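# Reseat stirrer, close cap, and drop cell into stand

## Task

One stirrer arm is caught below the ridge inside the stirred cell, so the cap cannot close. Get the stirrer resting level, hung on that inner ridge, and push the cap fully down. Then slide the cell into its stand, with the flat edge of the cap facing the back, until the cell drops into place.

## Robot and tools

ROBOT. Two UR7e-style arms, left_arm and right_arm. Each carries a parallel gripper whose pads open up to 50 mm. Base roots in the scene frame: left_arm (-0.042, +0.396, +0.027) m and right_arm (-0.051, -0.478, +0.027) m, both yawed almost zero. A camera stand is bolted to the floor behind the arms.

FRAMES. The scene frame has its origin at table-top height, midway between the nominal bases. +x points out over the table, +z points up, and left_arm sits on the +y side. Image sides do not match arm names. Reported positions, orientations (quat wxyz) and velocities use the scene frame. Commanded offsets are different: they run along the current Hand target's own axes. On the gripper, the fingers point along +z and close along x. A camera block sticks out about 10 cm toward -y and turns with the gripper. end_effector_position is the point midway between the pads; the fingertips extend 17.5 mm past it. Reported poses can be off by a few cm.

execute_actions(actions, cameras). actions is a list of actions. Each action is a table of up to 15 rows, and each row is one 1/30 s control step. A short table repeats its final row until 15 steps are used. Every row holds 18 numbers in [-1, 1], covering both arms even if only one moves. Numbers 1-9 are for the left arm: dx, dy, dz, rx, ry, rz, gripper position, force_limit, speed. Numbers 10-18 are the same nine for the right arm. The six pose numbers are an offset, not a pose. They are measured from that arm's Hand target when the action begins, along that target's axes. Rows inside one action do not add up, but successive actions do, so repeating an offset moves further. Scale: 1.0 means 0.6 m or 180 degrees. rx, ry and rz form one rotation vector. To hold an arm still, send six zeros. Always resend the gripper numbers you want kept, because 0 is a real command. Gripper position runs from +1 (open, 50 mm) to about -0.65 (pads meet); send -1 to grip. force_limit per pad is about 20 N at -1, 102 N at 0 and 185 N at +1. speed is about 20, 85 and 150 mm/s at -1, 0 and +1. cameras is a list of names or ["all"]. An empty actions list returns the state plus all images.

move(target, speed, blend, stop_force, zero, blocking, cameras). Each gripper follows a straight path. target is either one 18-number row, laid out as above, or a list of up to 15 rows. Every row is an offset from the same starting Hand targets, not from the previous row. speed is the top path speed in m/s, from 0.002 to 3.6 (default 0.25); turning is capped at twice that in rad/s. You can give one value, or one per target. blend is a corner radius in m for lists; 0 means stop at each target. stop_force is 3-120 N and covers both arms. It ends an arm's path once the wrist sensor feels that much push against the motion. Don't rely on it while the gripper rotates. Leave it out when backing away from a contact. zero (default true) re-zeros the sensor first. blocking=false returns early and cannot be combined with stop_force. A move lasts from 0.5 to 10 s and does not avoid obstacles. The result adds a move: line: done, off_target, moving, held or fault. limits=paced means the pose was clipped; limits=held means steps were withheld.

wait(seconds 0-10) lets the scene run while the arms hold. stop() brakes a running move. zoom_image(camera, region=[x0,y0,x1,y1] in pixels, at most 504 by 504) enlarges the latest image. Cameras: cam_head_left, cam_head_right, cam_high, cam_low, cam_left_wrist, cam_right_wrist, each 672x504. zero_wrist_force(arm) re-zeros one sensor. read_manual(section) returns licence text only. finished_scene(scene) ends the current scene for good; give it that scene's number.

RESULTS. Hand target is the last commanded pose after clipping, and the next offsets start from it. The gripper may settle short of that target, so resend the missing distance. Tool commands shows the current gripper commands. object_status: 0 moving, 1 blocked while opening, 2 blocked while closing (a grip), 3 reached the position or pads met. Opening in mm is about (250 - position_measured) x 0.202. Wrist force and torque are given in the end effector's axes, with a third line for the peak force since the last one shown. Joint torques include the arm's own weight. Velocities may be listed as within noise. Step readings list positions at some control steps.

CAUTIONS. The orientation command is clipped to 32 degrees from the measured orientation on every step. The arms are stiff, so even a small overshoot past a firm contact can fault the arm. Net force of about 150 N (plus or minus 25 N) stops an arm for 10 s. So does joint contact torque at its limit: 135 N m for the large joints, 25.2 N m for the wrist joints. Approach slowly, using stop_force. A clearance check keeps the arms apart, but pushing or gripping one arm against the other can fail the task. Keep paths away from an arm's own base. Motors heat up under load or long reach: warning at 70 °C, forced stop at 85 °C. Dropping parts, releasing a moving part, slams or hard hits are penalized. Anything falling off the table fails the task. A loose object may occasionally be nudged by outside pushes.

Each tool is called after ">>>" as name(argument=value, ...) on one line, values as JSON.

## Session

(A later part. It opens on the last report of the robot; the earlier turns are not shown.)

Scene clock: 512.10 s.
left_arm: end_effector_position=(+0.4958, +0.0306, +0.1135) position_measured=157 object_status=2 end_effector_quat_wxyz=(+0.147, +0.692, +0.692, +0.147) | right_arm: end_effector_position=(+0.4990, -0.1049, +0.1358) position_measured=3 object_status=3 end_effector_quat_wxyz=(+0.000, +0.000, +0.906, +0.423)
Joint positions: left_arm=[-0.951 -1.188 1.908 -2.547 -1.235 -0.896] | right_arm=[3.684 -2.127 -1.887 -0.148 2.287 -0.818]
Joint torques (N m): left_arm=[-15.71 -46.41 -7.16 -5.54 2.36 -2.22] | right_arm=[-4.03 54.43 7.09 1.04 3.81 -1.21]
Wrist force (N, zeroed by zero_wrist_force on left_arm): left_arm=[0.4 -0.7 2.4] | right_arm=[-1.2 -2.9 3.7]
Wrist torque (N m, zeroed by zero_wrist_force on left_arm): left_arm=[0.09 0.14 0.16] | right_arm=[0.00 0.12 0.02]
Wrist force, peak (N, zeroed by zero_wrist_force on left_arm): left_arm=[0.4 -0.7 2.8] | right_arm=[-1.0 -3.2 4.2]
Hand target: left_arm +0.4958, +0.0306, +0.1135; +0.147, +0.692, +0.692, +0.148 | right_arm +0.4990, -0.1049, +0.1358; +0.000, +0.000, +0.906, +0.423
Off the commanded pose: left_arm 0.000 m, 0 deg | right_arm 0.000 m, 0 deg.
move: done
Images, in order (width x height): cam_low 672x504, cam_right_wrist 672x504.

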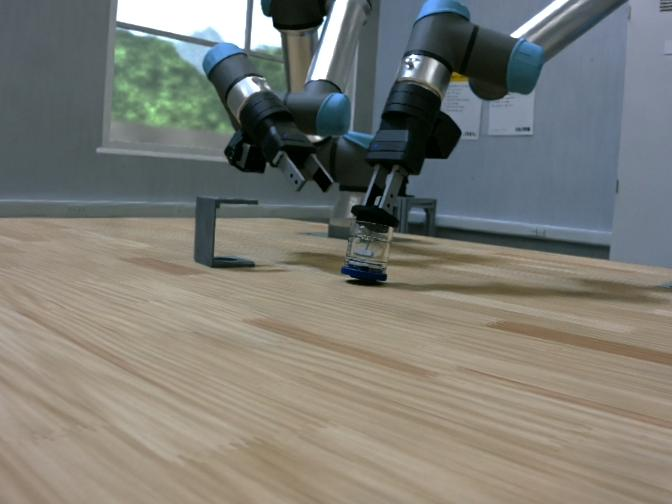

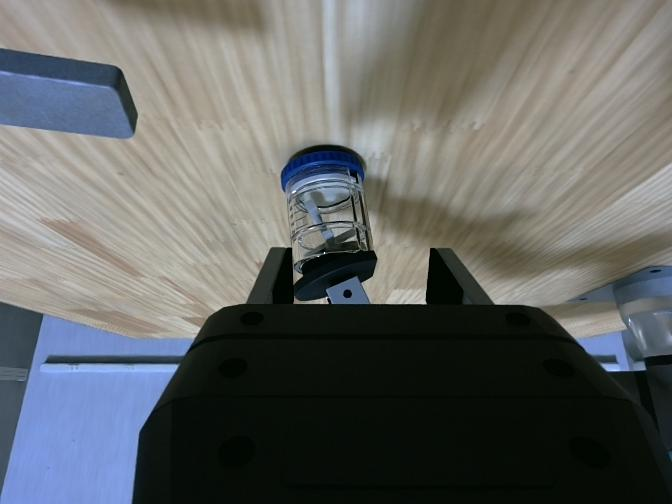

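>>> move(target=[0,0.0074,0.0079,0.0556,0,0,-1,-0.9,-1,0,0,0,0,0,0,1,1,1], speed=0.02)

>>> move(target=[[0,0,0,0,0,0,0.4,-0.9,-1,0,0,0,0,0,0,1,1,1],[0,0,-0.07,0,0,0,0.4,-0.9,-1,0,0,0,0,0,0,1,1,1]], speed=0.06, cameras=["cam_right_wrist","cam_low"])

>>> zoom_image(camera="cam_right_wrist", region=[260, 110, 410, 310])

Scene clock: 584.60 s.
left_arm: end_effector_position=(+0.5018, +0.0306, +0.1110) position_measured=157 object_status=2 end_effector_quat_wxyz=(+0.086, +0.702, +0.702, +0.087) | right_arm: end_effector_position=(+0.4990, -0.1049, +0.1358) position_measured=3 object_status=3 end_effector_quat_wxyz=(+0.000, +0.000, +0.906, +0.423)
Joint positions: left_arm=[-0.884 -1.151 1.78 -2.358 -1.383 -0.858] | right_arm=[3.684 -2.127 -1.887 -0.148 2.287 -0.818]
Joint torques (N m): left_arm=[15.18 -29.66 -38.96 -2.18 -1.09 1.83] | right_arm=[-4.6 53.12 7.29 0.97 3.87 -1.16]
Wrist force (N, zeroed by zero_wrist_force on left_arm): left_arm=[0.2 -0.6 2.0] | right_arm=[-1.3 -2.5 3.8]
Wrist torque (N m, zeroed by zero_wrist_force on left_arm): left_arm=[0.02 0.01 0.00] | right_arm=[0.05 0.15 0.02]
Wrist force, peak (N, zeroed by zero_wrist_force on left_arm): left_arm=[0.7 -0.5 2.9] | right_arm=[-1.1 -3.2 4.3]
Hand target: left_arm +0.5018, +0.0306, +0.1110; +0.086, +0.702, +0.702, +0.087 | right_arm +0.4990, -0.1049, +0.1358; +0.000, +0.000, +0.906, +0.423
Off the commanded pose: left_arm 0.000 m, 0 deg | right_arm 0.000 m, 0 deg.
move: done

Scene clock: 586.70 s.
left_arm: end_effector_position=(+0.4916, +0.0306, +0.1517) position_measured=92 object_status=3 end_effector_quat_wxyz=(+0.086, +0.702, +0.702, +0.087) | right_arm: end_effector_position=(+0.4990, -0.1049, +0.1358) position_measured=3 object_status=3 end_effector_quat_wxyz=(+0.000, +0.000, +0.906, +0.423)
Joint positions: left_arm=[-0.898 -1.221 1.76 -2.265 -1.381 -0.871] | right_arm=[3.684 -2.127 -1.887 -0.148 2.287 -0.818]
Joint torques (N m): left_arm=[-14.97 -47.37 -38.02 -1.71 1.64 -2.33] | right_arm=[-4.36 53.57 9.21 1.01 3.48 -1.04]
Wrist force (N, zeroed by zero_wrist_force on left_arm): left_arm=[0.4 -0.1 0.1] | right_arm=[-0.9 -2.8 3.7]
Wrist torque (N m, zeroed by zero_wrist_force on left_arm): left_arm=[-0.03 0.03 0.17] | right_arm=[0.01 0.08 0.02]
Wrist force, peak (N, zeroed by zero_wrist_force on left_arm): left_arm=[0.5 -0.8 2.2] | right_arm=[-0.9 -3.2 4.2]
Hand target: left_arm +0.4916, +0.0306, +0.1518; +0.086, +0.702, +0.702, +0.087 | right_arm +0.4990, -0.1049, +0.1358; +0.000, +0.000, +0.906, +0.423
Off the commanded pose: left_arm 0.000 m, 0 deg | right_arm 0.000 m, 0 deg.
move: done
Images, in order (width x height): cam_low 672x504, cam_right_wrist 672x504.

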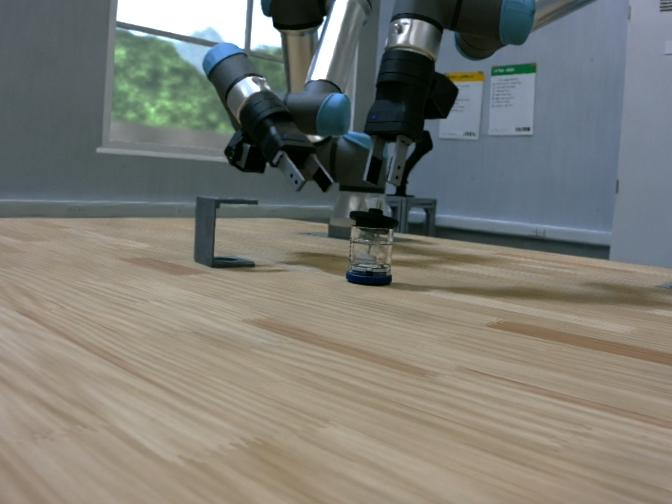

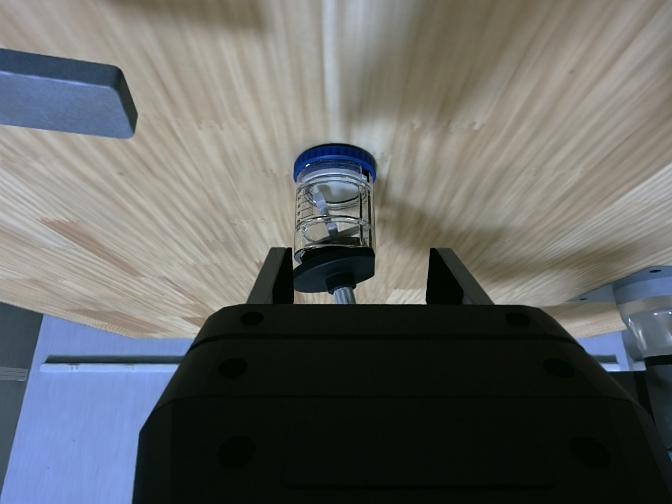

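Scaled by 2.520 from the camera's 672x504 image, which has a finer 960x720 frame.

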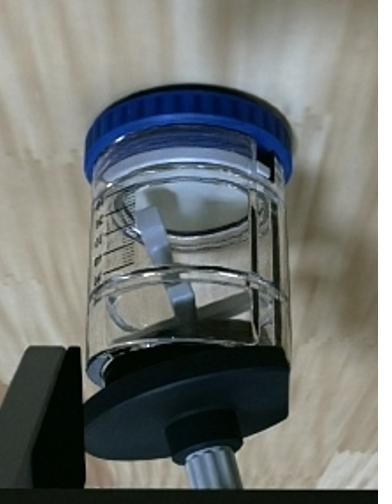

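>>> move(target=[[0,0,0.07,0,0,0,0.4,-0.9,-1,0,0,0,0,0,0,1,1,1],[0,0,0.07,0,0,0,-1,-0.9,-1,0,0,0,0,0,0,1,1,1],[0,0,0.063,0,0,0,-1,-0.9,-1,0,0,0,0,0,0,1,1,1]], speed=[0.06,0.01,0.01], cameras=["cam_right_wrist","cam_low"])

>>> zoom_image(camera="cam_right_wrist", region=[260, 110, 410, 310])

>>> zoom_image(camera="cam_low", region=[320, 170, 420, 295])

Scene clock: 612.93 s.
left_arm: end_effector_position=(+0.5008, +0.0307, +0.1149) position_measured=157 object_status=2 end_effector_quat_wxyz=(+0.086, +0.702, +0.702, +0.087) | right_arm: end_effector_position=(+0.4990, -0.1049, +0.1358) position_measured=3 object_status=3 end_effector_quat_wxyz=(+0.000, +0.000, +0.906, +0.423)
Joint positions: left_arm=[-0.885 -1.158 1.778 -2.349 -1.383 -0.859] | right_arm=[3.684 -2.127 -1.887 -0.148 2.287 -0.818]
Joint torques (N m): left_arm=[-14.24 -49.16 -38.22 -2.06 1.76 -2.3] | right_arm=[-3.1 51.82 8.19 1.17 3.48 -1.19]
Wrist force (N, zeroed by zero_wrist_force on left_arm): left_arm=[0.3 -1.0 2.3] | right_arm=[-1.1 -2.9 3.8]
Wrist torque (N m, zeroed by zero_wrist_force on left_arm): left_arm=[-0.05 -0.01 0.13] | right_arm=[0.00 0.11 0.01]
Wrist force, peak (N, zeroed by zero_wrist_force on left_arm): left_arm=[0.5 -0.8 2.5] | right_arm=[-1.4 -3.2 3.9]
Hand target: left_arm +0.5008, +0.0306, +0.1151; +0.086, +0.702, +0.702, +0.087 | right_arm +0.4990, -0.1049, +0.1358; +0.000, +0.000, +0.906, +0.423
Off the commanded pose: left_arm 0.000 m, 0 deg | right_arm 0.000 m, 0 deg.
move: done
Images, in order (width x height): cam_low 672x504, cam_right_wrist 672x504.

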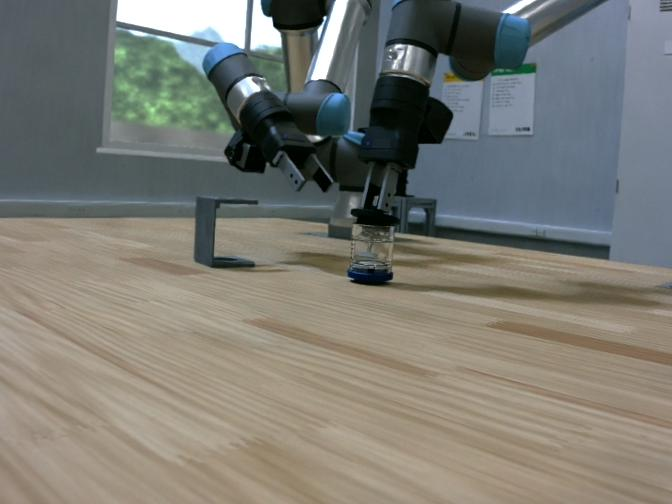

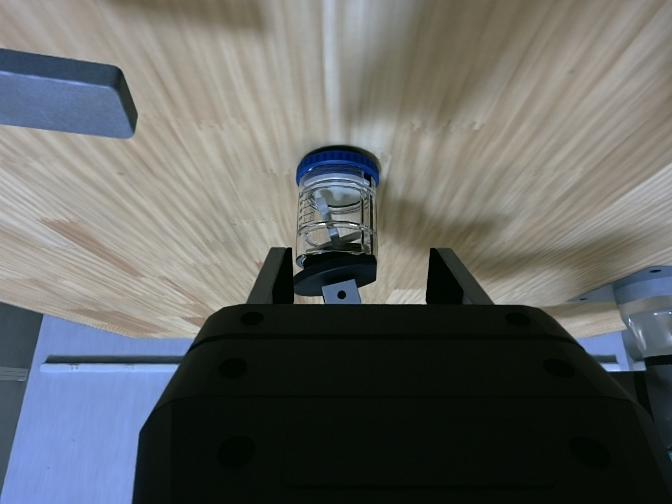

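Scaled by 2.520 from the camera's 672x504 image, which has a finer 960x720 frame.

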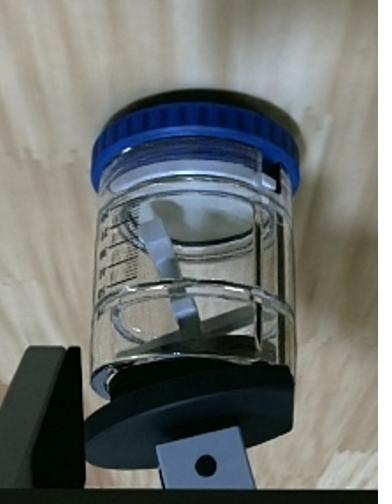

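Scaled by 4.032 from the camera's 672x504 image, which has a finer 960x720 frame.

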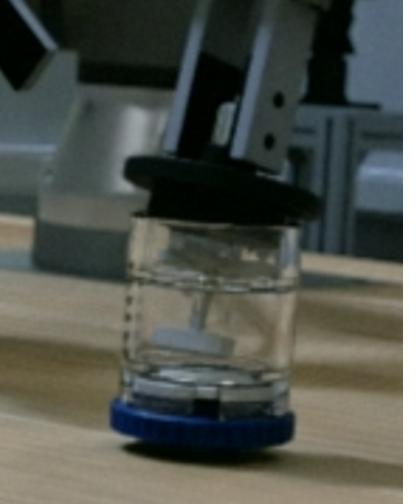

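>>> move(target=[[0,0,0.005,0,0,0,-1,-0.9,-1,0,0,0,0,0,0,1,1,1],[0,0,0.004,0,0,0.06,-1,-0.9,-1,0,0,0,0,0,0,1,1,1],[0,0,0.004,0,0,-0.06,-1,-0.9,-1,0,0,0,0,0,0,1,1,1],[0,0,0.004,0,0,0.06,-1,-0.9,-1,0,0,0,0,0,0,1,1,1],[0,0.005,0.004,0.04,0,-0.06,-1,-0.9,-1,0,0,0,0,0,0,1,1,1],[0,0,0.002,0,0,0.06,-1,-0.9,-1,0,0,0,0,0,0,1,1,1],[0,0.005,0.002,0.04,0,-0.06,-1,-0.9,-1,0,0,0,0,0,0,1,1,1],[0,0,0.0,0,0,0,-1,-0.9,-1,0,0,0,0,0,0,1,1,1]], speed=[0.02,0.25,0.25,0.25,0.25,0.25,0.25,0.1], cameras=["cam_right_wrist","cam_low"])

>>> zoom_image(camera="cam_low", region=[320, 170, 420, 295])

Scene clock: 631.43 s.
left_arm: end_effector_position=(+0.5008, +0.0306, +0.1151) position_measured=157 object_status=2 end_effector_quat_wxyz=(+0.086, +0.702, +0.702, +0.087) | right_arm: end_effector_position=(+0.4990, -0.1049, +0.1358) position_measured=3 object_status=3 end_effector_quat_wxyz=(+0.000, +0.000, +0.906, +0.423)
Joint positions: left_arm=[-0.885 -1.158 1.778 -2.349 -1.383 -0.859] | right_arm=[3.684 -2.127 -1.887 -0.148 2.287 -0.818]
Joint torques (N m): left_arm=[-15.64 -49.19 -10.31 -4.99 1.99 1.7] | right_arm=[-3.54 52.14 7.53 1.14 3.58 -1.29]
Wrist force (N, zeroed by zero_wrist_force on left_arm): left_arm=[0.2 -0.6 2.1] | right_arm=[-1.0 -3.0 4.1]
Wrist torque (N m, zeroed by zero_wrist_force on left_arm): left_arm=[0.02 0.00 0.00] | right_arm=[-0.01 0.09 0.02]
Wrist force, peak (N, zeroed by zero_wrist_force on left_arm): left_arm=[0.5 -1.4 2.3] | right_arm=[-1.2 -3.0 4.3]
Hand target: left_arm +0.5008, +0.0306, +0.1151; +0.086, +0.702, +0.702, +0.087 | right_arm +0.4990, -0.1049, +0.1358; +0.000, +0.000, +0.906, +0.423
Off the commanded pose: left_arm 0.000 m, 0 deg | right_arm 0.000 m, 0 deg.
move: done
Images, in order (width x height): cam_low 672x504, cam_right_wrist 672x504.

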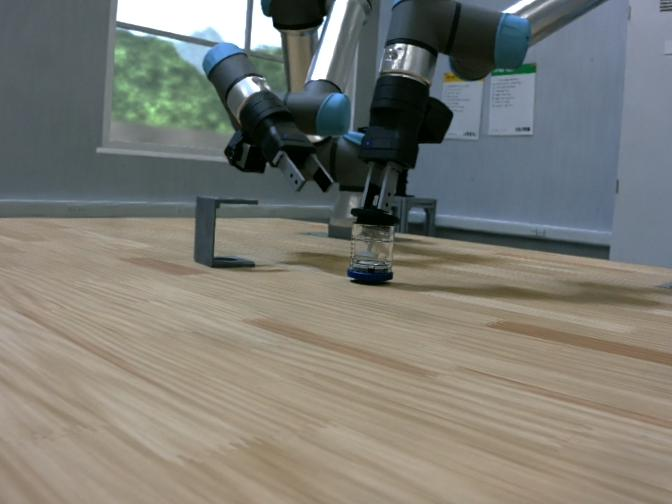

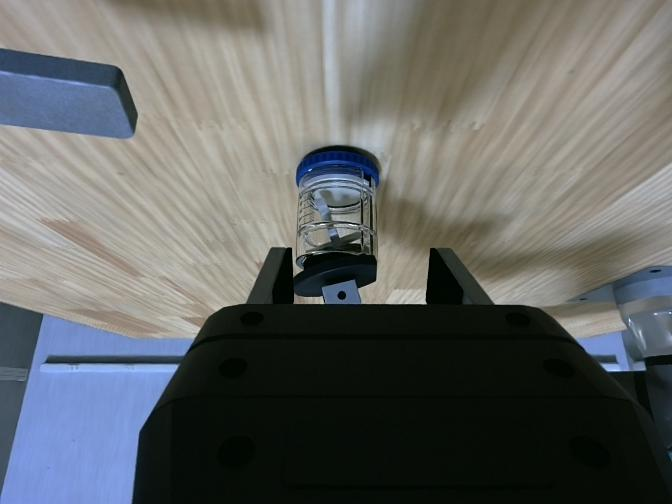

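Scaled by 4.032 from the camera's 672x504 image, which has a finer 960x720 frame.

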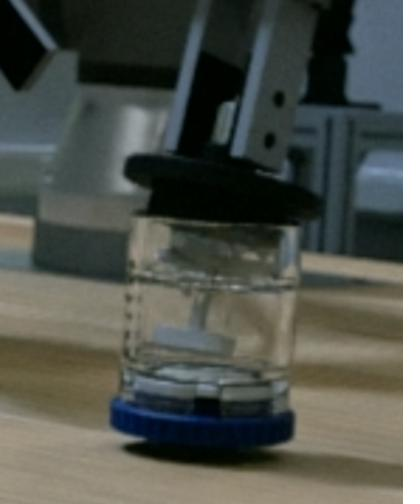

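>>> move(target=[[0,0,0.007,0,0,0,-1,-0.9,-1,0,0,0,0,0,0,1,1,1],[0,0.0053,0.0125,0.0389,0,0,-1,-0.9,-1,0,0,0,0,0,0,1,1,1],[0,0.0069,0.006,0.0389,0,0,-1,-0.9,-1,0,0,0,0,0,0,1,1,1]], speed=[0.01,0.02,0.02], cameras=["cam_right_wrist","cam_low"])

>>> zoom_image(camera="cam_low", region=[320, 170, 420, 295])

>>> zoom_image(camera="cam_right_wrist", region=[260, 110, 410, 310])

Scene clock: 652.50 s.
left_arm: end_effector_position=(+0.5057, +0.0306, +0.1125) position_measured=157 object_status=2 end_effector_quat_wxyz=(+0.043, +0.706, +0.706, +0.044) | right_arm: end_effector_position=(+0.4990, -0.1049, +0.1358) position_measured=3 object_status=3 end_effector_quat_wxyz=(+0.000, +0.000, +0.906, +0.423)
Joint positions: left_arm=[-0.841 -1.115 1.679 -2.217 -1.48 -0.825] | right_arm=[3.684 -2.127 -1.887 -0.148 2.287 -0.818]
Joint torques (N m): left_arm=[15.09 -51.77 -38.86 -1.81 -1.3 1.67] | right_arm=[-2.94 52.83 7.94 1.28 3.65 -1.27]
Wrist force (N, zeroed by zero_wrist_force on left_arm): left_arm=[0.3 -0.1 1.8] | right_arm=[-0.9 -3.2 3.9]
Wrist torque (N m, zeroed by zero_wrist_force on left_arm): left_arm=[-0.06 0.07 0.02] | right_arm=[-0.06 0.08 0.02]
Wrist force, peak (N, zeroed by zero_wrist_force on left_arm): left_arm=[0.8 -0.2 -18.6] | right_arm=[-1.3 -3.0 4.3]
Hand target: left_arm +0.5057, +0.0306, +0.1126; +0.043, +0.706, +0.706, +0.044 | right_arm +0.4990, -0.1049, +0.1358; +0.000, +0.000, +0.906, +0.423
Off the commanded pose: left_arm 0.000 m, 0 deg | right_arm 0.000 m, 0 deg.
move: done
Images, in order (width x height): cam_low 672x504, cam_right_wrist 672x504.

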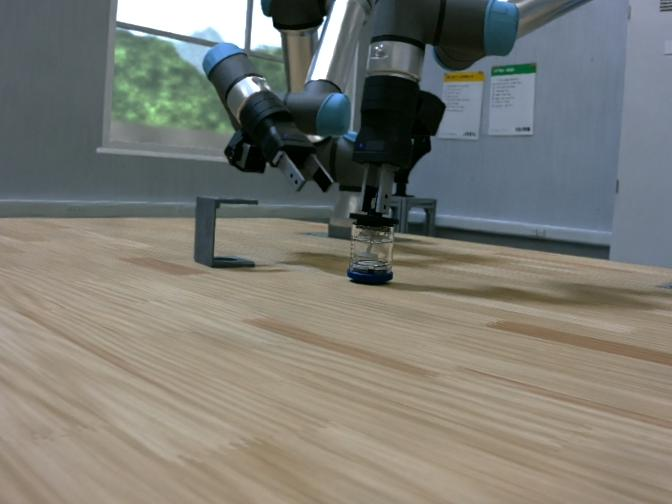

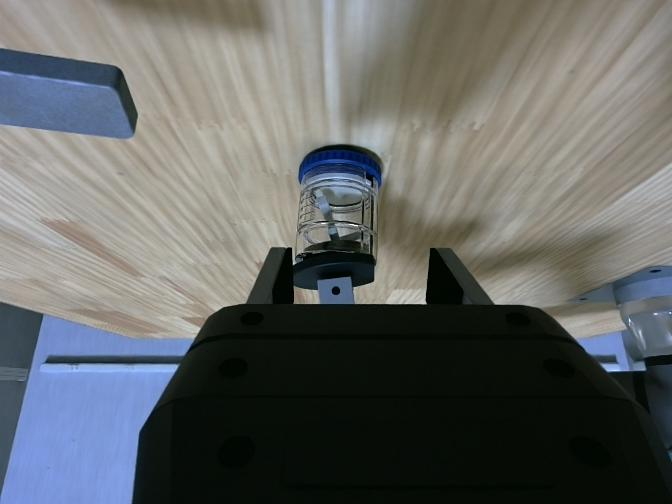

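Scaled by 4.032 from the camera's 672x504 image, which has a finer 960x720 frame.

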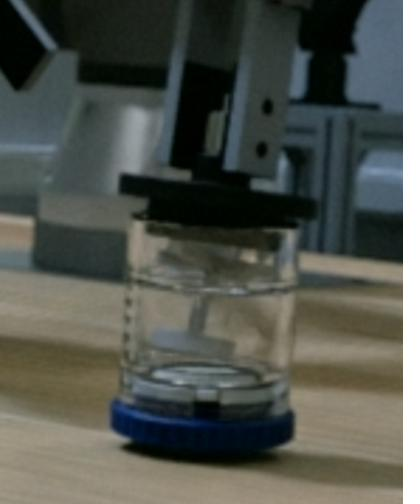

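Scaled by 2.520 from the camera's 672x504 image, which has a finer 960x720 frame.

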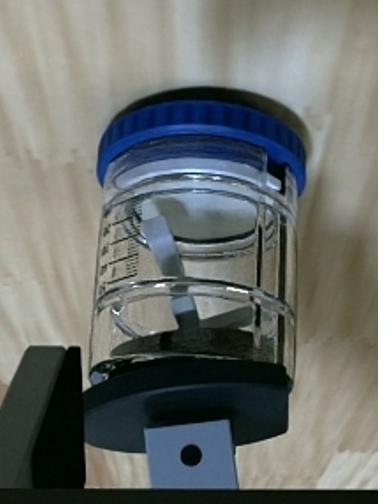

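>>> move(target=[[0,0.0006,-0.005,0,0,0,-1,-0.9,-1,0,-0.0689,-0.1598,0,0,0,1,1,1],[-0.0047,0.0052,-0.0044,0,0.061,-0.496,-1,-0.9,-1,0,-0.0689,-0.1598,0,0,0,1,1,1]], speed=[0.1,0.2], cameras=["cam_right_wrist","cam_low"])

>>> zoom_image(camera="cam_low", region=[320, 170, 420, 295])

Scene clock: 684.70 s.
left_arm: end_effector_position=(+0.5084, +0.0278, +0.1156) position_measured=157 object_status=2 end_effector_quat_wxyz=(+0.000, +0.000, +0.998, +0.062) | right_arm: end_effector_position=(+0.4990, -0.2049, +0.1658) position_measured=3 object_status=3 end_effector_quat_wxyz=(+0.000, +0.000, +0.906, +0.423)
Joint positions: left_arm=[-0.838 -1.038 1.496 -1.939 -1.487 -2.4] | right_arm=[3.521 -2 -1.95 -0.347 2.363 -1.017]
Joint torques (N m): left_arm=[14.99 -35.71 -39.64 -1.34 -1.29 -2.02] | right_arm=[-5.49 49.68 22.48 0.76 4.24 -1.33]
Wrist force (N, zeroed by zero_wrist_force on left_arm): left_arm=[1.1 -0.5 1.8] | right_arm=[-1.3 -2.4 3.9]
Wrist torque (N m, zeroed by zero_wrist_force on left_arm): left_arm=[-0.06 -0.06 0.19] | right_arm=[0.07 0.13 0.01]
Wrist force, peak (N, zeroed by zero_wrist_force on left_arm): left_arm=[1.3 -0.5 2.2] | right_arm=[-0.6 -2.5 4.9]
Hand target: left_arm +0.5084, +0.0278, +0.1156; +0.000, +0.000, +0.998, +0.062 | right_arm +0.4990, -0.2049, +0.1658; +0.000, +0.000, +0.906, +0.423
Off the commanded pose: left_arm 0.000 m, 0 deg | right_arm 0.000 m, 0 deg.
move: done
Images, in order (width x height): cam_low 672x504, cam_right_wrist 672x504.

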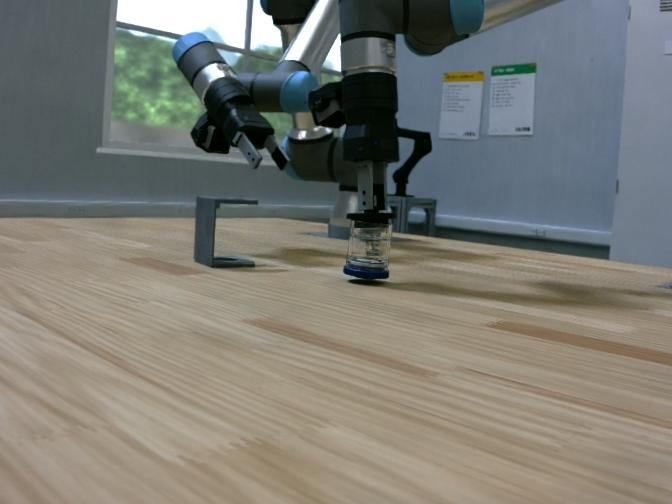

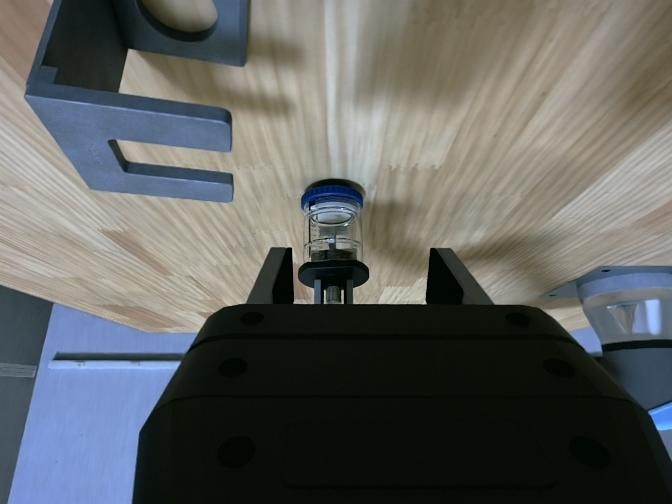

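Scaled by 4.032 from the camera's 672x504 image, which has a finer 960x720 frame.

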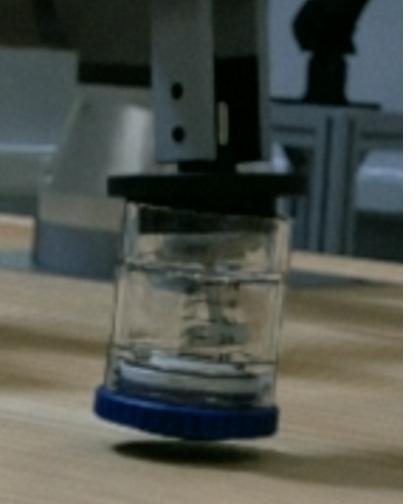

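>>> zoom_image(camera="cam_right_wrist", region=[280, 160, 390, 310])

Scaled by 3.360 from the camera's 672x504 image, which has a finer 960x720 frame.

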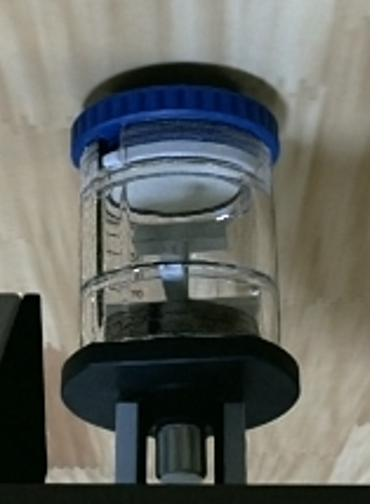

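>>> move(target=[0,-0.0016,0.0132,0,0,0,-1,-0.9,-1,0,0,0,0,0,0,1,1,1], speed=0.01, stop_force=3)

>>> move(target=[[0,0,0,0,0,0,0.4,-0.9,-1,0,0,0,0,0,0,1,1,1],[0,0,-0.08,0,0,0,0.4,-0.9,-1,0,0,0,0,0,0,1,1,1]], speed=0.06, cameras=["cam_right_wrist","cam_low"])

>>> zoom_image(camera="cam_right_wrist", region=[280, 160, 390, 310])

>>> zoom_image(camera="cam_low", region=[320, 170, 420, 295])

Scene clock: 700.90 s.
left_arm: end_effector_position=(+0.5084, +0.0278, +0.1095) position_measured=157 object_status=2 end_effector_quat_wxyz=(+0.000, +0.000, +0.998, +0.062) | right_arm: end_effector_position=(+0.4990, -0.2049, +0.1658) position_measured=3 object_status=3 end_effector_quat_wxyz=(+0.000, +0.000, +0.906, +0.423)
Joint positions: left_arm=[-0.837 -1.031 1.503 -1.952 -1.487 -2.4] | right_arm=[3.521 -2 -1.95 -0.347 2.363 -1.017]
Joint torques (N m): left_arm=[14.78 -52.7 -38.46 -1.81 -1.12 -1.81] | right_arm=[-5.97 50.47 25.73 1.03 4.09 -1.13]
Wrist force (N, zeroed by zero_wrist_force on left_arm): left_arm=[0.4 -0.6 -1.0] | right_arm=[-1.2 -2.6 3.9]
Wrist torque (N m, zeroed by zero_wrist_force on left_arm): left_arm=[-0.09 0.01 0.19] | right_arm=[0.04 0.12 0.01]
Wrist force, peak (N, zeroed by zero_wrist_force on left_arm): left_arm=[-0.2 -0.8 -11.0] | right_arm=[-1.0 -2.9 4.5]
Hand target: left_arm +0.5084, +0.0278, +0.1095; +0.000, +0.000, +0.998, +0.062 (not the last commanded pose) | right_arm +0.4990, -0.2049, +0.1658; +0.000, +0.000, +0.906, +0.423
Off the commanded pose: left_arm 0.002 m, 0 deg | right_arm 0.000 m, 0 deg.
move: contact (left_arm)

Scene clock: 703.10 s.
left_arm: end_effector_position=(+0.5084, +0.0219, +0.1570) position_measured=92 object_status=3 end_effector_quat_wxyz=(+0.000, +0.000, +0.998, +0.062) | right_arm: end_effector_position=(+0.4990, -0.2049, +0.1658) position_measured=3 object_status=3 end_effector_quat_wxyz=(+0.000, +0.000, +0.906, +0.423)
Joint positions: left_arm=[-0.843 -1.069 1.431 -1.841 -1.488 -2.406] | right_arm=[3.521 -2 -1.95 -0.347 2.363 -1.017]
Joint torques (N m): left_arm=[-15 -52.4 -38.39 -1.22 -1.3 -2.23] | right_arm=[-4.81 49.06 26.66 0.79 3.93 -1.37]
Wrist force (N, zeroed by zero_wrist_force on left_arm): left_arm=[1.0 0.0 -0.6] | right_arm=[-1.2 -2.7 4.3]
Wrist torque (N m, zeroed by zero_wrist_force on left_arm): left_arm=[-0.10 -0.03 0.18] | right_arm=[0.04 0.11 0.01]
Wrist force, peak (N, zeroed by zero_wrist_force on left_arm): left_arm=[1.1 0.0 -1.2] | right_arm=[-0.9 -3.0 4.4]
Hand target: left_arm +0.5084, +0.0219, +0.1571; +0.000, +0.000, +0.998, +0.062 | right_arm +0.4990, -0.2049, +0.1658; +0.000, +0.000, +0.906, +0.423
Off the commanded pose: left_arm 0.000 m, 0 deg | right_arm 0.000 m, 0 deg.
move: done
Images, in order (width x height): cam_low 672x504, cam_right_wrist 672x504.

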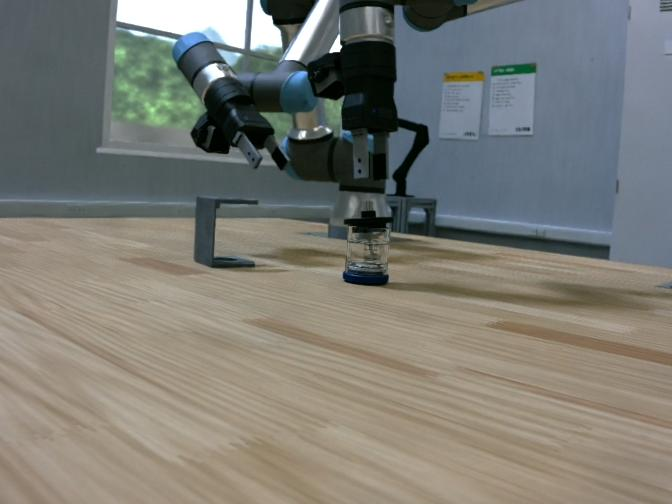

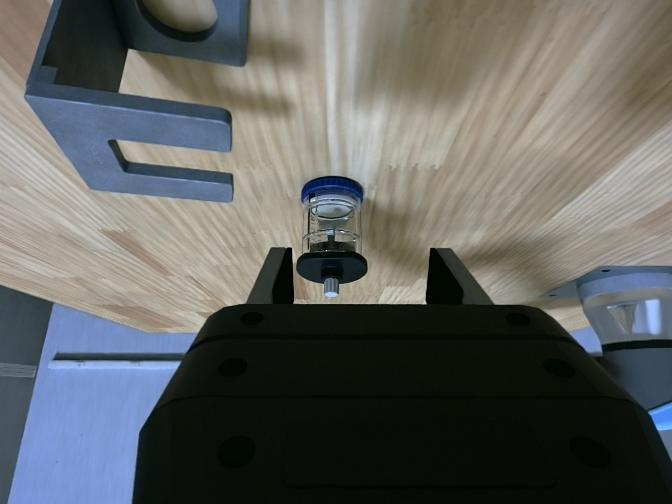

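Scaled by 3.360 from the camera's 672x504 image, which has a finer 960x720 frame.

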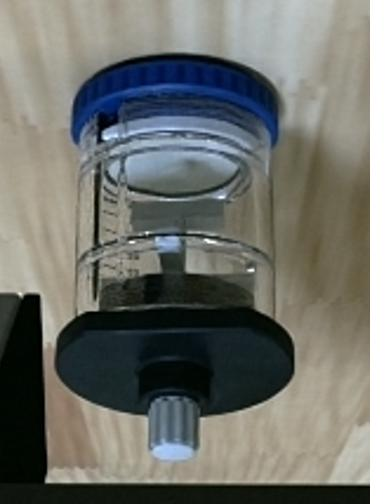

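Scaled by 4.032 from the camera's 672x504 image, which has a finer 960x720 frame.

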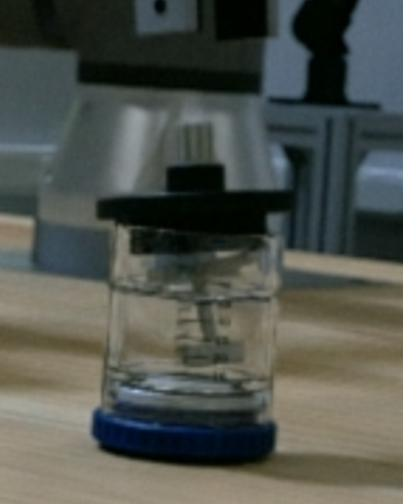

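>>> move(target=[0,0.01,-0.05,0.0389,0,0,0.4,-0.9,-1,0,0,0,0,0,0,1,1,1], speed=0.15)

>>> move(target=[[0,0,0,0,0,0.5,0.4,-0.9,-1,0,0,0,0,0,0,1,1,1],[0,0,0,0,0,0.98,0.4,-0.9,-1,0,0,0,0,0,0,1,1,1]], speed=0.5, blend=0.01, cameras=["cam_left_wrist"])

Scene clock: 716.20 s.
left_arm: end_effector_position=(+0.5084, +0.0242, +0.1875) position_measured=92 object_status=3 end_effector_quat_wxyz=(+0.000, +0.000, +1.000, +0.001) | right_arm: end_effector_position=(+0.4990, -0.2049, +0.1658) position_measured=3 object_status=3 end_effector_quat_wxyz=(+0.000, +0.000, +0.906, +0.423)
Joint positions: left_arm=[-0.808 -1.133 1.465 -1.901 -1.57 -2.367] | right_arm=[3.521 -2 -1.95 -0.347 2.363 -1.017]
Joint torques (N m): left_arm=[14.85 -51.48 -13.85 -4.31 -1.28 1.7] | right_arm=[-4.47 49.16 25.58 0.86 4.1 -1.37]
Wrist force (N, zeroed by zero_wrist_force on left_arm): left_arm=[1.2 -0.5 -0.6] | right_arm=[-1.2 -2.5 3.9]
Wrist torque (N m, zeroed by zero_wrist_force on left_arm): left_arm=[-0.12 -0.14 0.03] | right_arm=[0.06 0.12 0.01]
Wrist force, peak (N, zeroed by zero_wrist_force on left_arm): left_arm=[1.1 0.1 -1.4] | right_arm=[-1.2 -2.8 4.4]
Hand target: left_arm +0.5084, +0.0242, +0.1876; +0.000, +0.000, +1.000, +0.001 | right_arm +0.4990, -0.2049, +0.1658; +0.000, +0.000, +0.906, +0.423
Off the commanded pose: left_arm 0.000 m, 0 deg | right_arm 0.000 m, 0 deg.
move: done

Scene clock: 720.13 s.
left_arm: end_effector_position=(+0.5084, +0.0242, +0.1876) position_measured=92 object_status=3 end_effector_quat_wxyz=(-0.001, +1.000, +0.031, +0.000) | right_arm: end_effector_position=(+0.4990, -0.2049, +0.1658) position_measured=3 object_status=3 end_effector_quat_wxyz=(+0.000, +0.000, +0.906, +0.423)
Joint positions: left_arm=[-0.808 -1.133 1.465 -1.901 -1.57 0.712] | right_arm=[3.521 -2 -1.95 -0.347 2.363 -1.017]
Joint torques (N m): left_arm=[14.83 -32.1 -40.22 -1.41 -1.42 1.79] | right_arm=[-3.67 49.85 24.83 0.96 4.15 -1.46]
Wrist force (N, zeroed by zero_wrist_force on left_arm): left_arm=[1.1 -0.3 -0.8] | right_arm=[-1.2 -2.8 3.8]
Wrist torque (N m, zeroed by zero_wrist_force on left_arm): left_arm=[-0.10 -0.12 0.01] | right_arm=[0.02 0.12 0.02]
Wrist force, peak (N, zeroed by zero_wrist_force on left_arm): left_arm=[1.3 -0.6 -0.7] | right_arm=[-1.0 -3.0 4.6]
Hand target: left_arm +0.5084, +0.0242, +0.1876; -0.001, +1.000, +0.031, +0.000 | right_arm +0.4990, -0.2049, +0.1658; +0.000, +0.000, +0.906, +0.423
Off the commanded pose: left_arm 0.000 m, 0 deg | right_arm 0.000 m, 0 deg.
move: done
Images, in order (width x height): cam_left_wrist 672x504.

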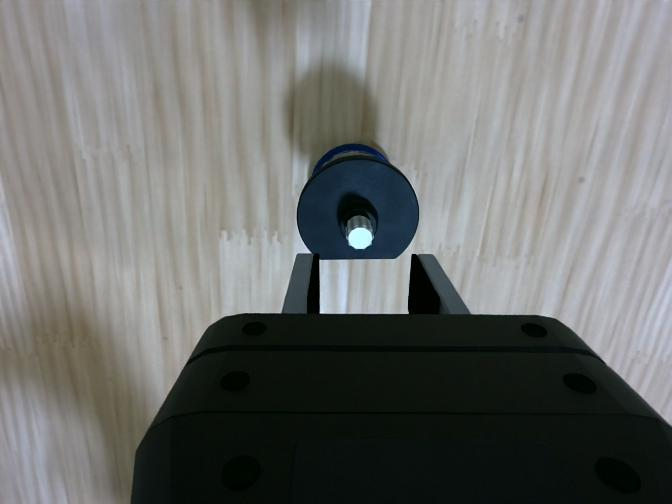

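>>> move(target=[[0.0049,-0.0227,0.0627,-0.0556,0,0.02,0.4,-0.9,-1,0,0,0,0,0,0,1,1,1],[0.0034,-0.0122,0.1243,-0.0556,0,0.02,0.4,-0.9,-1,0,0,0,0,0,0,1,1,1]], speed=[0.15,0.03], cameras=["cam_left_wrist","cam_right_wrist","cam_low"])

>>> zoom_image(camera="cam_low", region=[320, 170, 420, 295])

Scene clock: 739.73 s.
left_arm: end_effector_position=(+0.5100, +0.0317, +0.1132) position_measured=92 object_status=3 end_effector_quat_wxyz=(+0.087, +0.996, +0.000, +0.003) | right_arm: end_effector_position=(+0.4990, -0.2049, +0.1658) position_measured=3 object_status=3 end_effector_quat_wxyz=(+0.000, +0.000, +0.906, +0.423)
Joint positions: left_arm=[-0.749 -1.099 1.669 -2.262 -1.695 0.827] | right_arm=[3.521 -2 -1.95 -0.347 2.363 -1.017]
Joint torques (N m): left_arm=[-14.85 -31.39 -10.44 -4.85 1.12 -2.24] | right_arm=[-5.54 48.45 25.87 0.93 3.78 -1.15]
Wrist force (N, zeroed by zero_wrist_force on left_arm): left_arm=[0.9 -0.4 -0.3] | right_arm=[-1.3 -2.8 3.9]
Wrist torque (N m, zeroed by zero_wrist_force on left_arm): left_arm=[-0.13 0.00 0.16] | right_arm=[0.01 0.13 0.01]
Wrist force, peak (N, zeroed by zero_wrist_force on left_arm): left_arm=[1.5 -0.9 -0.5] | right_arm=[-1.3 -3.0 4.3]
Hand target: left_arm +0.5100, +0.0317, +0.1131; +0.087, +0.996, +0.000, +0.003 | right_arm +0.4990, -0.2049, +0.1658; +0.000, +0.000, +0.906, +0.423
Off the commanded pose: left_arm 0.000 m, 0 deg | right_arm 0.000 m, 0 deg.
move: done
Images, in order (width x height): cam_low 672x504, cam_left_wrist 672x504, cam_right_wrist 672x504.

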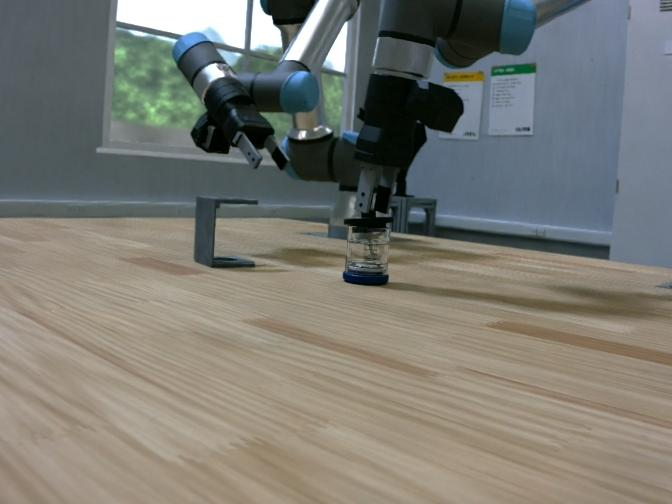

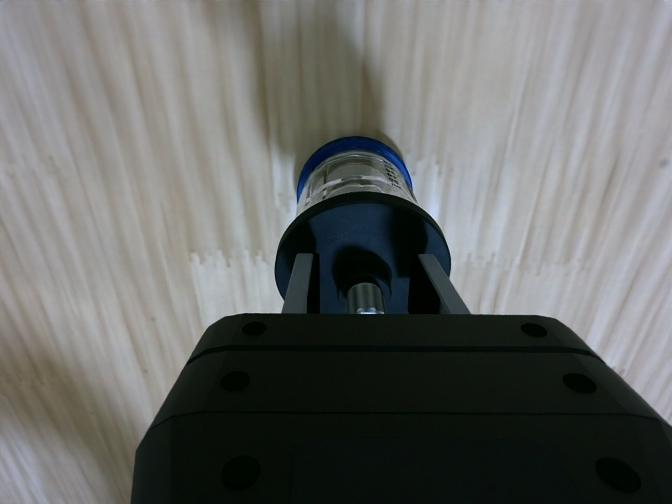

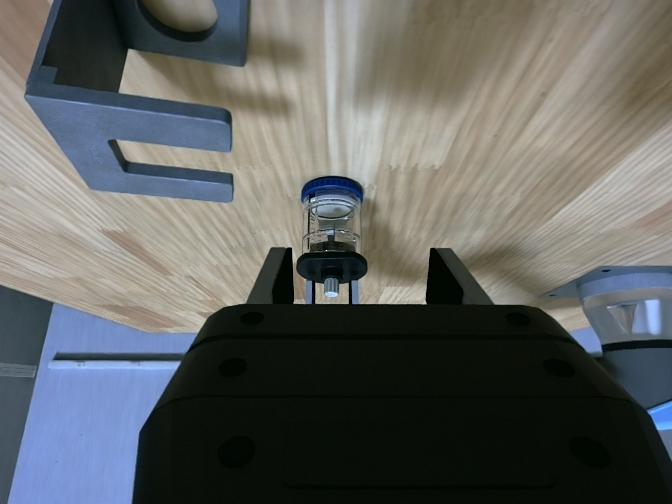

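Scaled by 4.032 from the camera's 672x504 image, which has a finer 960x720 frame.

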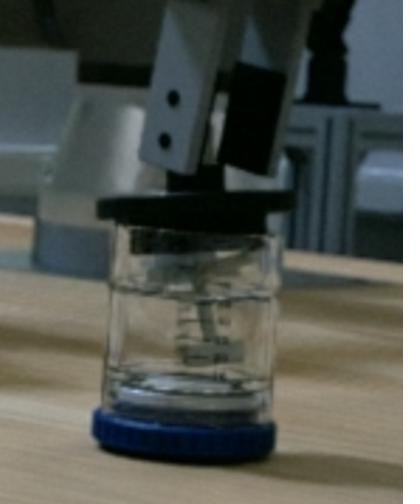

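Grip and see whether the cap self-levels; with a soft force.

>>> move(target=[0,0,0,0,0,0,-1,-0.9,-1,0,0,0,0,0,0,1,1,1], speed=0.03, cameras=["cam_left_wrist","cam_right_wrist","cam_low"])

>>> zoom_image(camera="cam_low", region=[320, 170, 420, 295])

>>> zoom_image(camera="cam_right_wrist", region=[280, 160, 390, 310])

Scene clock: 752.53 s.
left_arm: end_effector_position=(+0.5100, +0.0317, +0.1131) position_measured=174 object_status=2 end_effector_quat_wxyz=(+0.087, +0.996, +0.000, +0.003) | right_arm: end_effector_position=(+0.4990, -0.2049, +0.1658) position_measured=3 object_status=3 end_effector_quat_wxyz=(+0.000, +0.000, +0.906, +0.423)
Joint positions: left_arm=[-0.749 -1.099 1.669 -2.263 -1.695 0.827] | right_arm=[3.521 -2 -1.95 -0.347 2.363 -1.017]
Joint torques (N m): left_arm=[-14.96 -31.34 -10.18 -0.6 0.02 -2.13] | right_arm=[-4.33 49.17 26.32 0.82 3.82 -1.37]
Wrist force (N, zeroed by zero_wrist_force on left_arm): left_arm=[1.0 -0.4 -18.1] | right_arm=[-1.0 -3.0 4.0]
Wrist torque (N m, zeroed by zero_wrist_force on left_arm): left_arm=[-0.07 0.04 0.17] | right_arm=[0.00 0.09 0.02]
Wrist force, peak (N, zeroed by zero_wrist_force on left_arm): left_arm=[1.1 -0.6 -18.5] | right_arm=[-1.1 -3.1 4.5]
Hand target: left_arm +0.5100, +0.0317, +0.1131; +0.087, +0.996, +0.000, +0.003 | right_arm +0.4990, -0.2049, +0.1658; +0.000, +0.000, +0.906, +0.423
Off the commanded pose: left_arm 0.000 m, 0 deg | right_arm 0.000 m, 0 deg.
move: done
Images, in order (width x height): cam_low 672x504, cam_left_wrist 672x504, cam_right_wrist 672x504.

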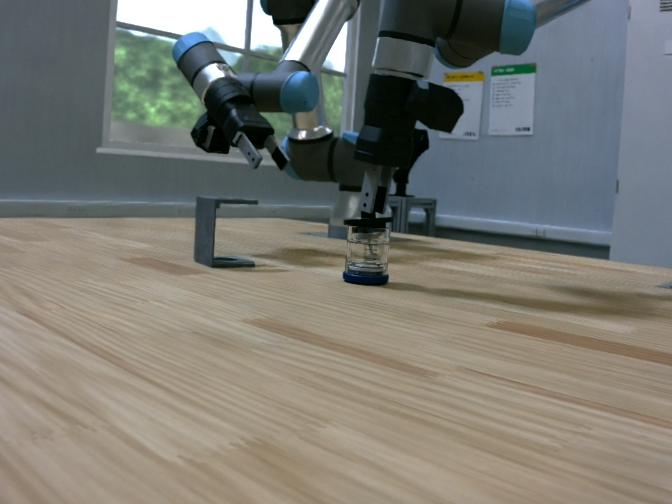

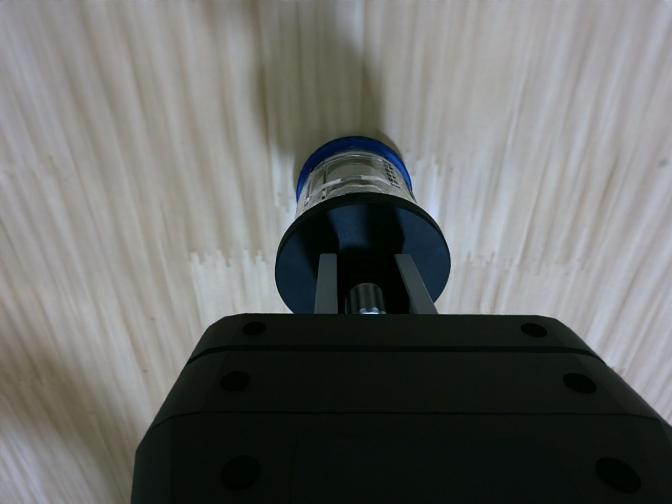

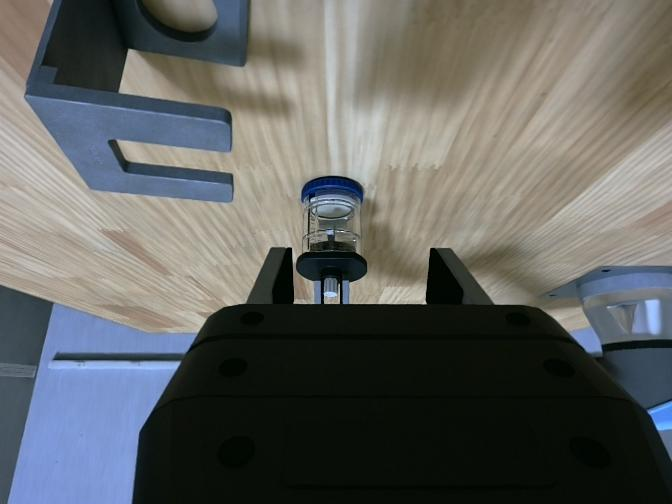

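Scaled by 4.032 from the camera's 672x504 image, which has a finer 960x720 frame.

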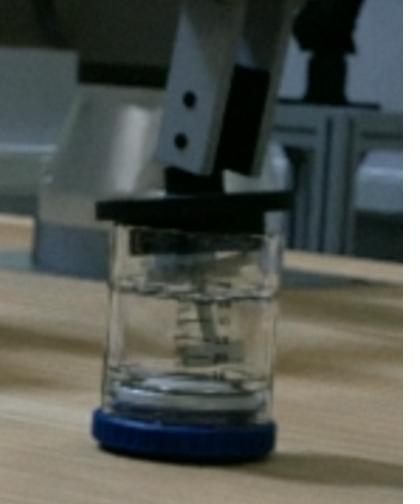

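Scaled by 3.360 from the camera's 672x504 image, which has a finer 960x720 frame.

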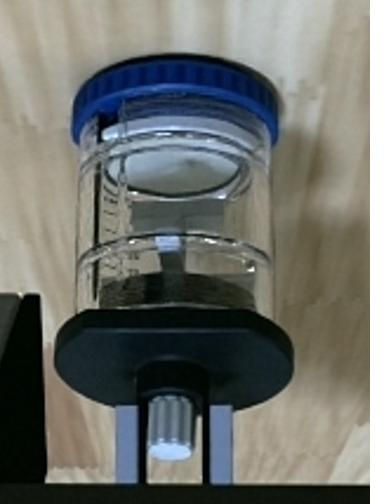

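>>> move(target=[0,0,0,0,0,0,0.4,-0.9,-1,0,0,0,0,0,0,1,1,1], speed=0.03)

>>> move(target=[0,-0.001,0.012,0,0,0,0.4,-0.9,-1,0,0,0,0,0,0,1,1,1], speed=0.01, stop_force=3)

Scene clock: 764.67 s.
left_arm: end_effector_position=(+0.5100, +0.0317, +0.1131) position_measured=92 object_status=3 end_effector_quat_wxyz=(+0.087, +0.996, +0.000, +0.003) | right_arm: end_effector_position=(+0.4990, -0.2049, +0.1658) position_measured=3 object_status=3 end_effector_quat_wxyz=(+0.000, +0.000, +0.906, +0.423)
Joint positions: left_arm=[-0.749 -1.099 1.669 -2.262 -1.695 0.827] | right_arm=[3.521 -2 -1.95 -0.347 2.363 -1.017]
Joint torques (N m): left_arm=[-14.26 -34.23 -10.7 -4.71 -1.11 -1.07] | right_arm=[-3.16 48.79 25.73 0.87 3.97 -1.1]
Wrist force (N, zeroed by zero_wrist_force on left_arm): left_arm=[1.2 -0.2 -0.4] | right_arm=[-1.1 -2.7 3.9]
Wrist torque (N m, zeroed by zero_wrist_force on left_arm): left_arm=[-0.10 -0.06 0.17] | right_arm=[0.04 0.10 0.02]
Wrist force, peak (N, zeroed by zero_wrist_force on left_arm): left_arm=[1.1 -0.7 -18.7] | right_arm=[-1.1 -3.2 4.3]
Hand target: left_arm +0.5100, +0.0317, +0.1131; +0.087, +0.996, +0.000, +0.003 | right_arm +0.4990, -0.2049, +0.1658; +0.000, +0.000, +0.906, +0.423
Off the commanded pose: left_arm 0.000 m, 0 deg | right_arm 0.000 m, 0 deg.
move: done

Scene clock: 766.53 s.
left_arm: end_effector_position=(+0.5100, +0.0312, +0.1080) position_measured=92 object_status=3 end_effector_quat_wxyz=(+0.087, +0.996, +0.000, +0.003) | right_arm: end_effector_position=(+0.4990, -0.2049, +0.1658) position_measured=3 object_status=3 end_effector_quat_wxyz=(+0.000, +0.000, +0.906, +0.423)
Joint positions: left_arm=[-0.749 -1.092 1.674 -2.274 -1.695 0.826] | right_arm=[3.521 -2 -1.95 -0.347 2.363 -1.017]
Joint torques (N m): left_arm=[-3.96 -48.76 -36.48 -1.96 -0.71 0.85] | right_arm=[-4.01 48.19 25.64 0.93 4.21 -1.06]
Wrist force (N, zeroed by zero_wrist_force on left_arm): left_arm=[1.5 0.2 -3.0] | right_arm=[-0.8 -2.5 4.0]
Wrist torque (N m, zeroed by zero_wrist_force on left_arm): left_arm=[-0.11 -0.05 0.16] | right_arm=[0.07 0.06 0.01]
Wrist force, peak (N, zeroed by zero_wrist_force on left_arm): left_arm=[0.6 0.6 -13.0] | right_arm=[-1.2 -2.7 4.5]
Hand target: left_arm +0.5100, +0.0312, +0.1080; +0.087, +0.996, +0.000, +0.003 (not the last commanded pose) | right_arm +0.4990, -0.2049, +0.1658; +0.000, +0.000, +0.906, +0.423
Off the commanded pose: left_arm 0.002 m, 0 deg | right_arm 0.000 m, 0 deg.
move: contact (left_arm)


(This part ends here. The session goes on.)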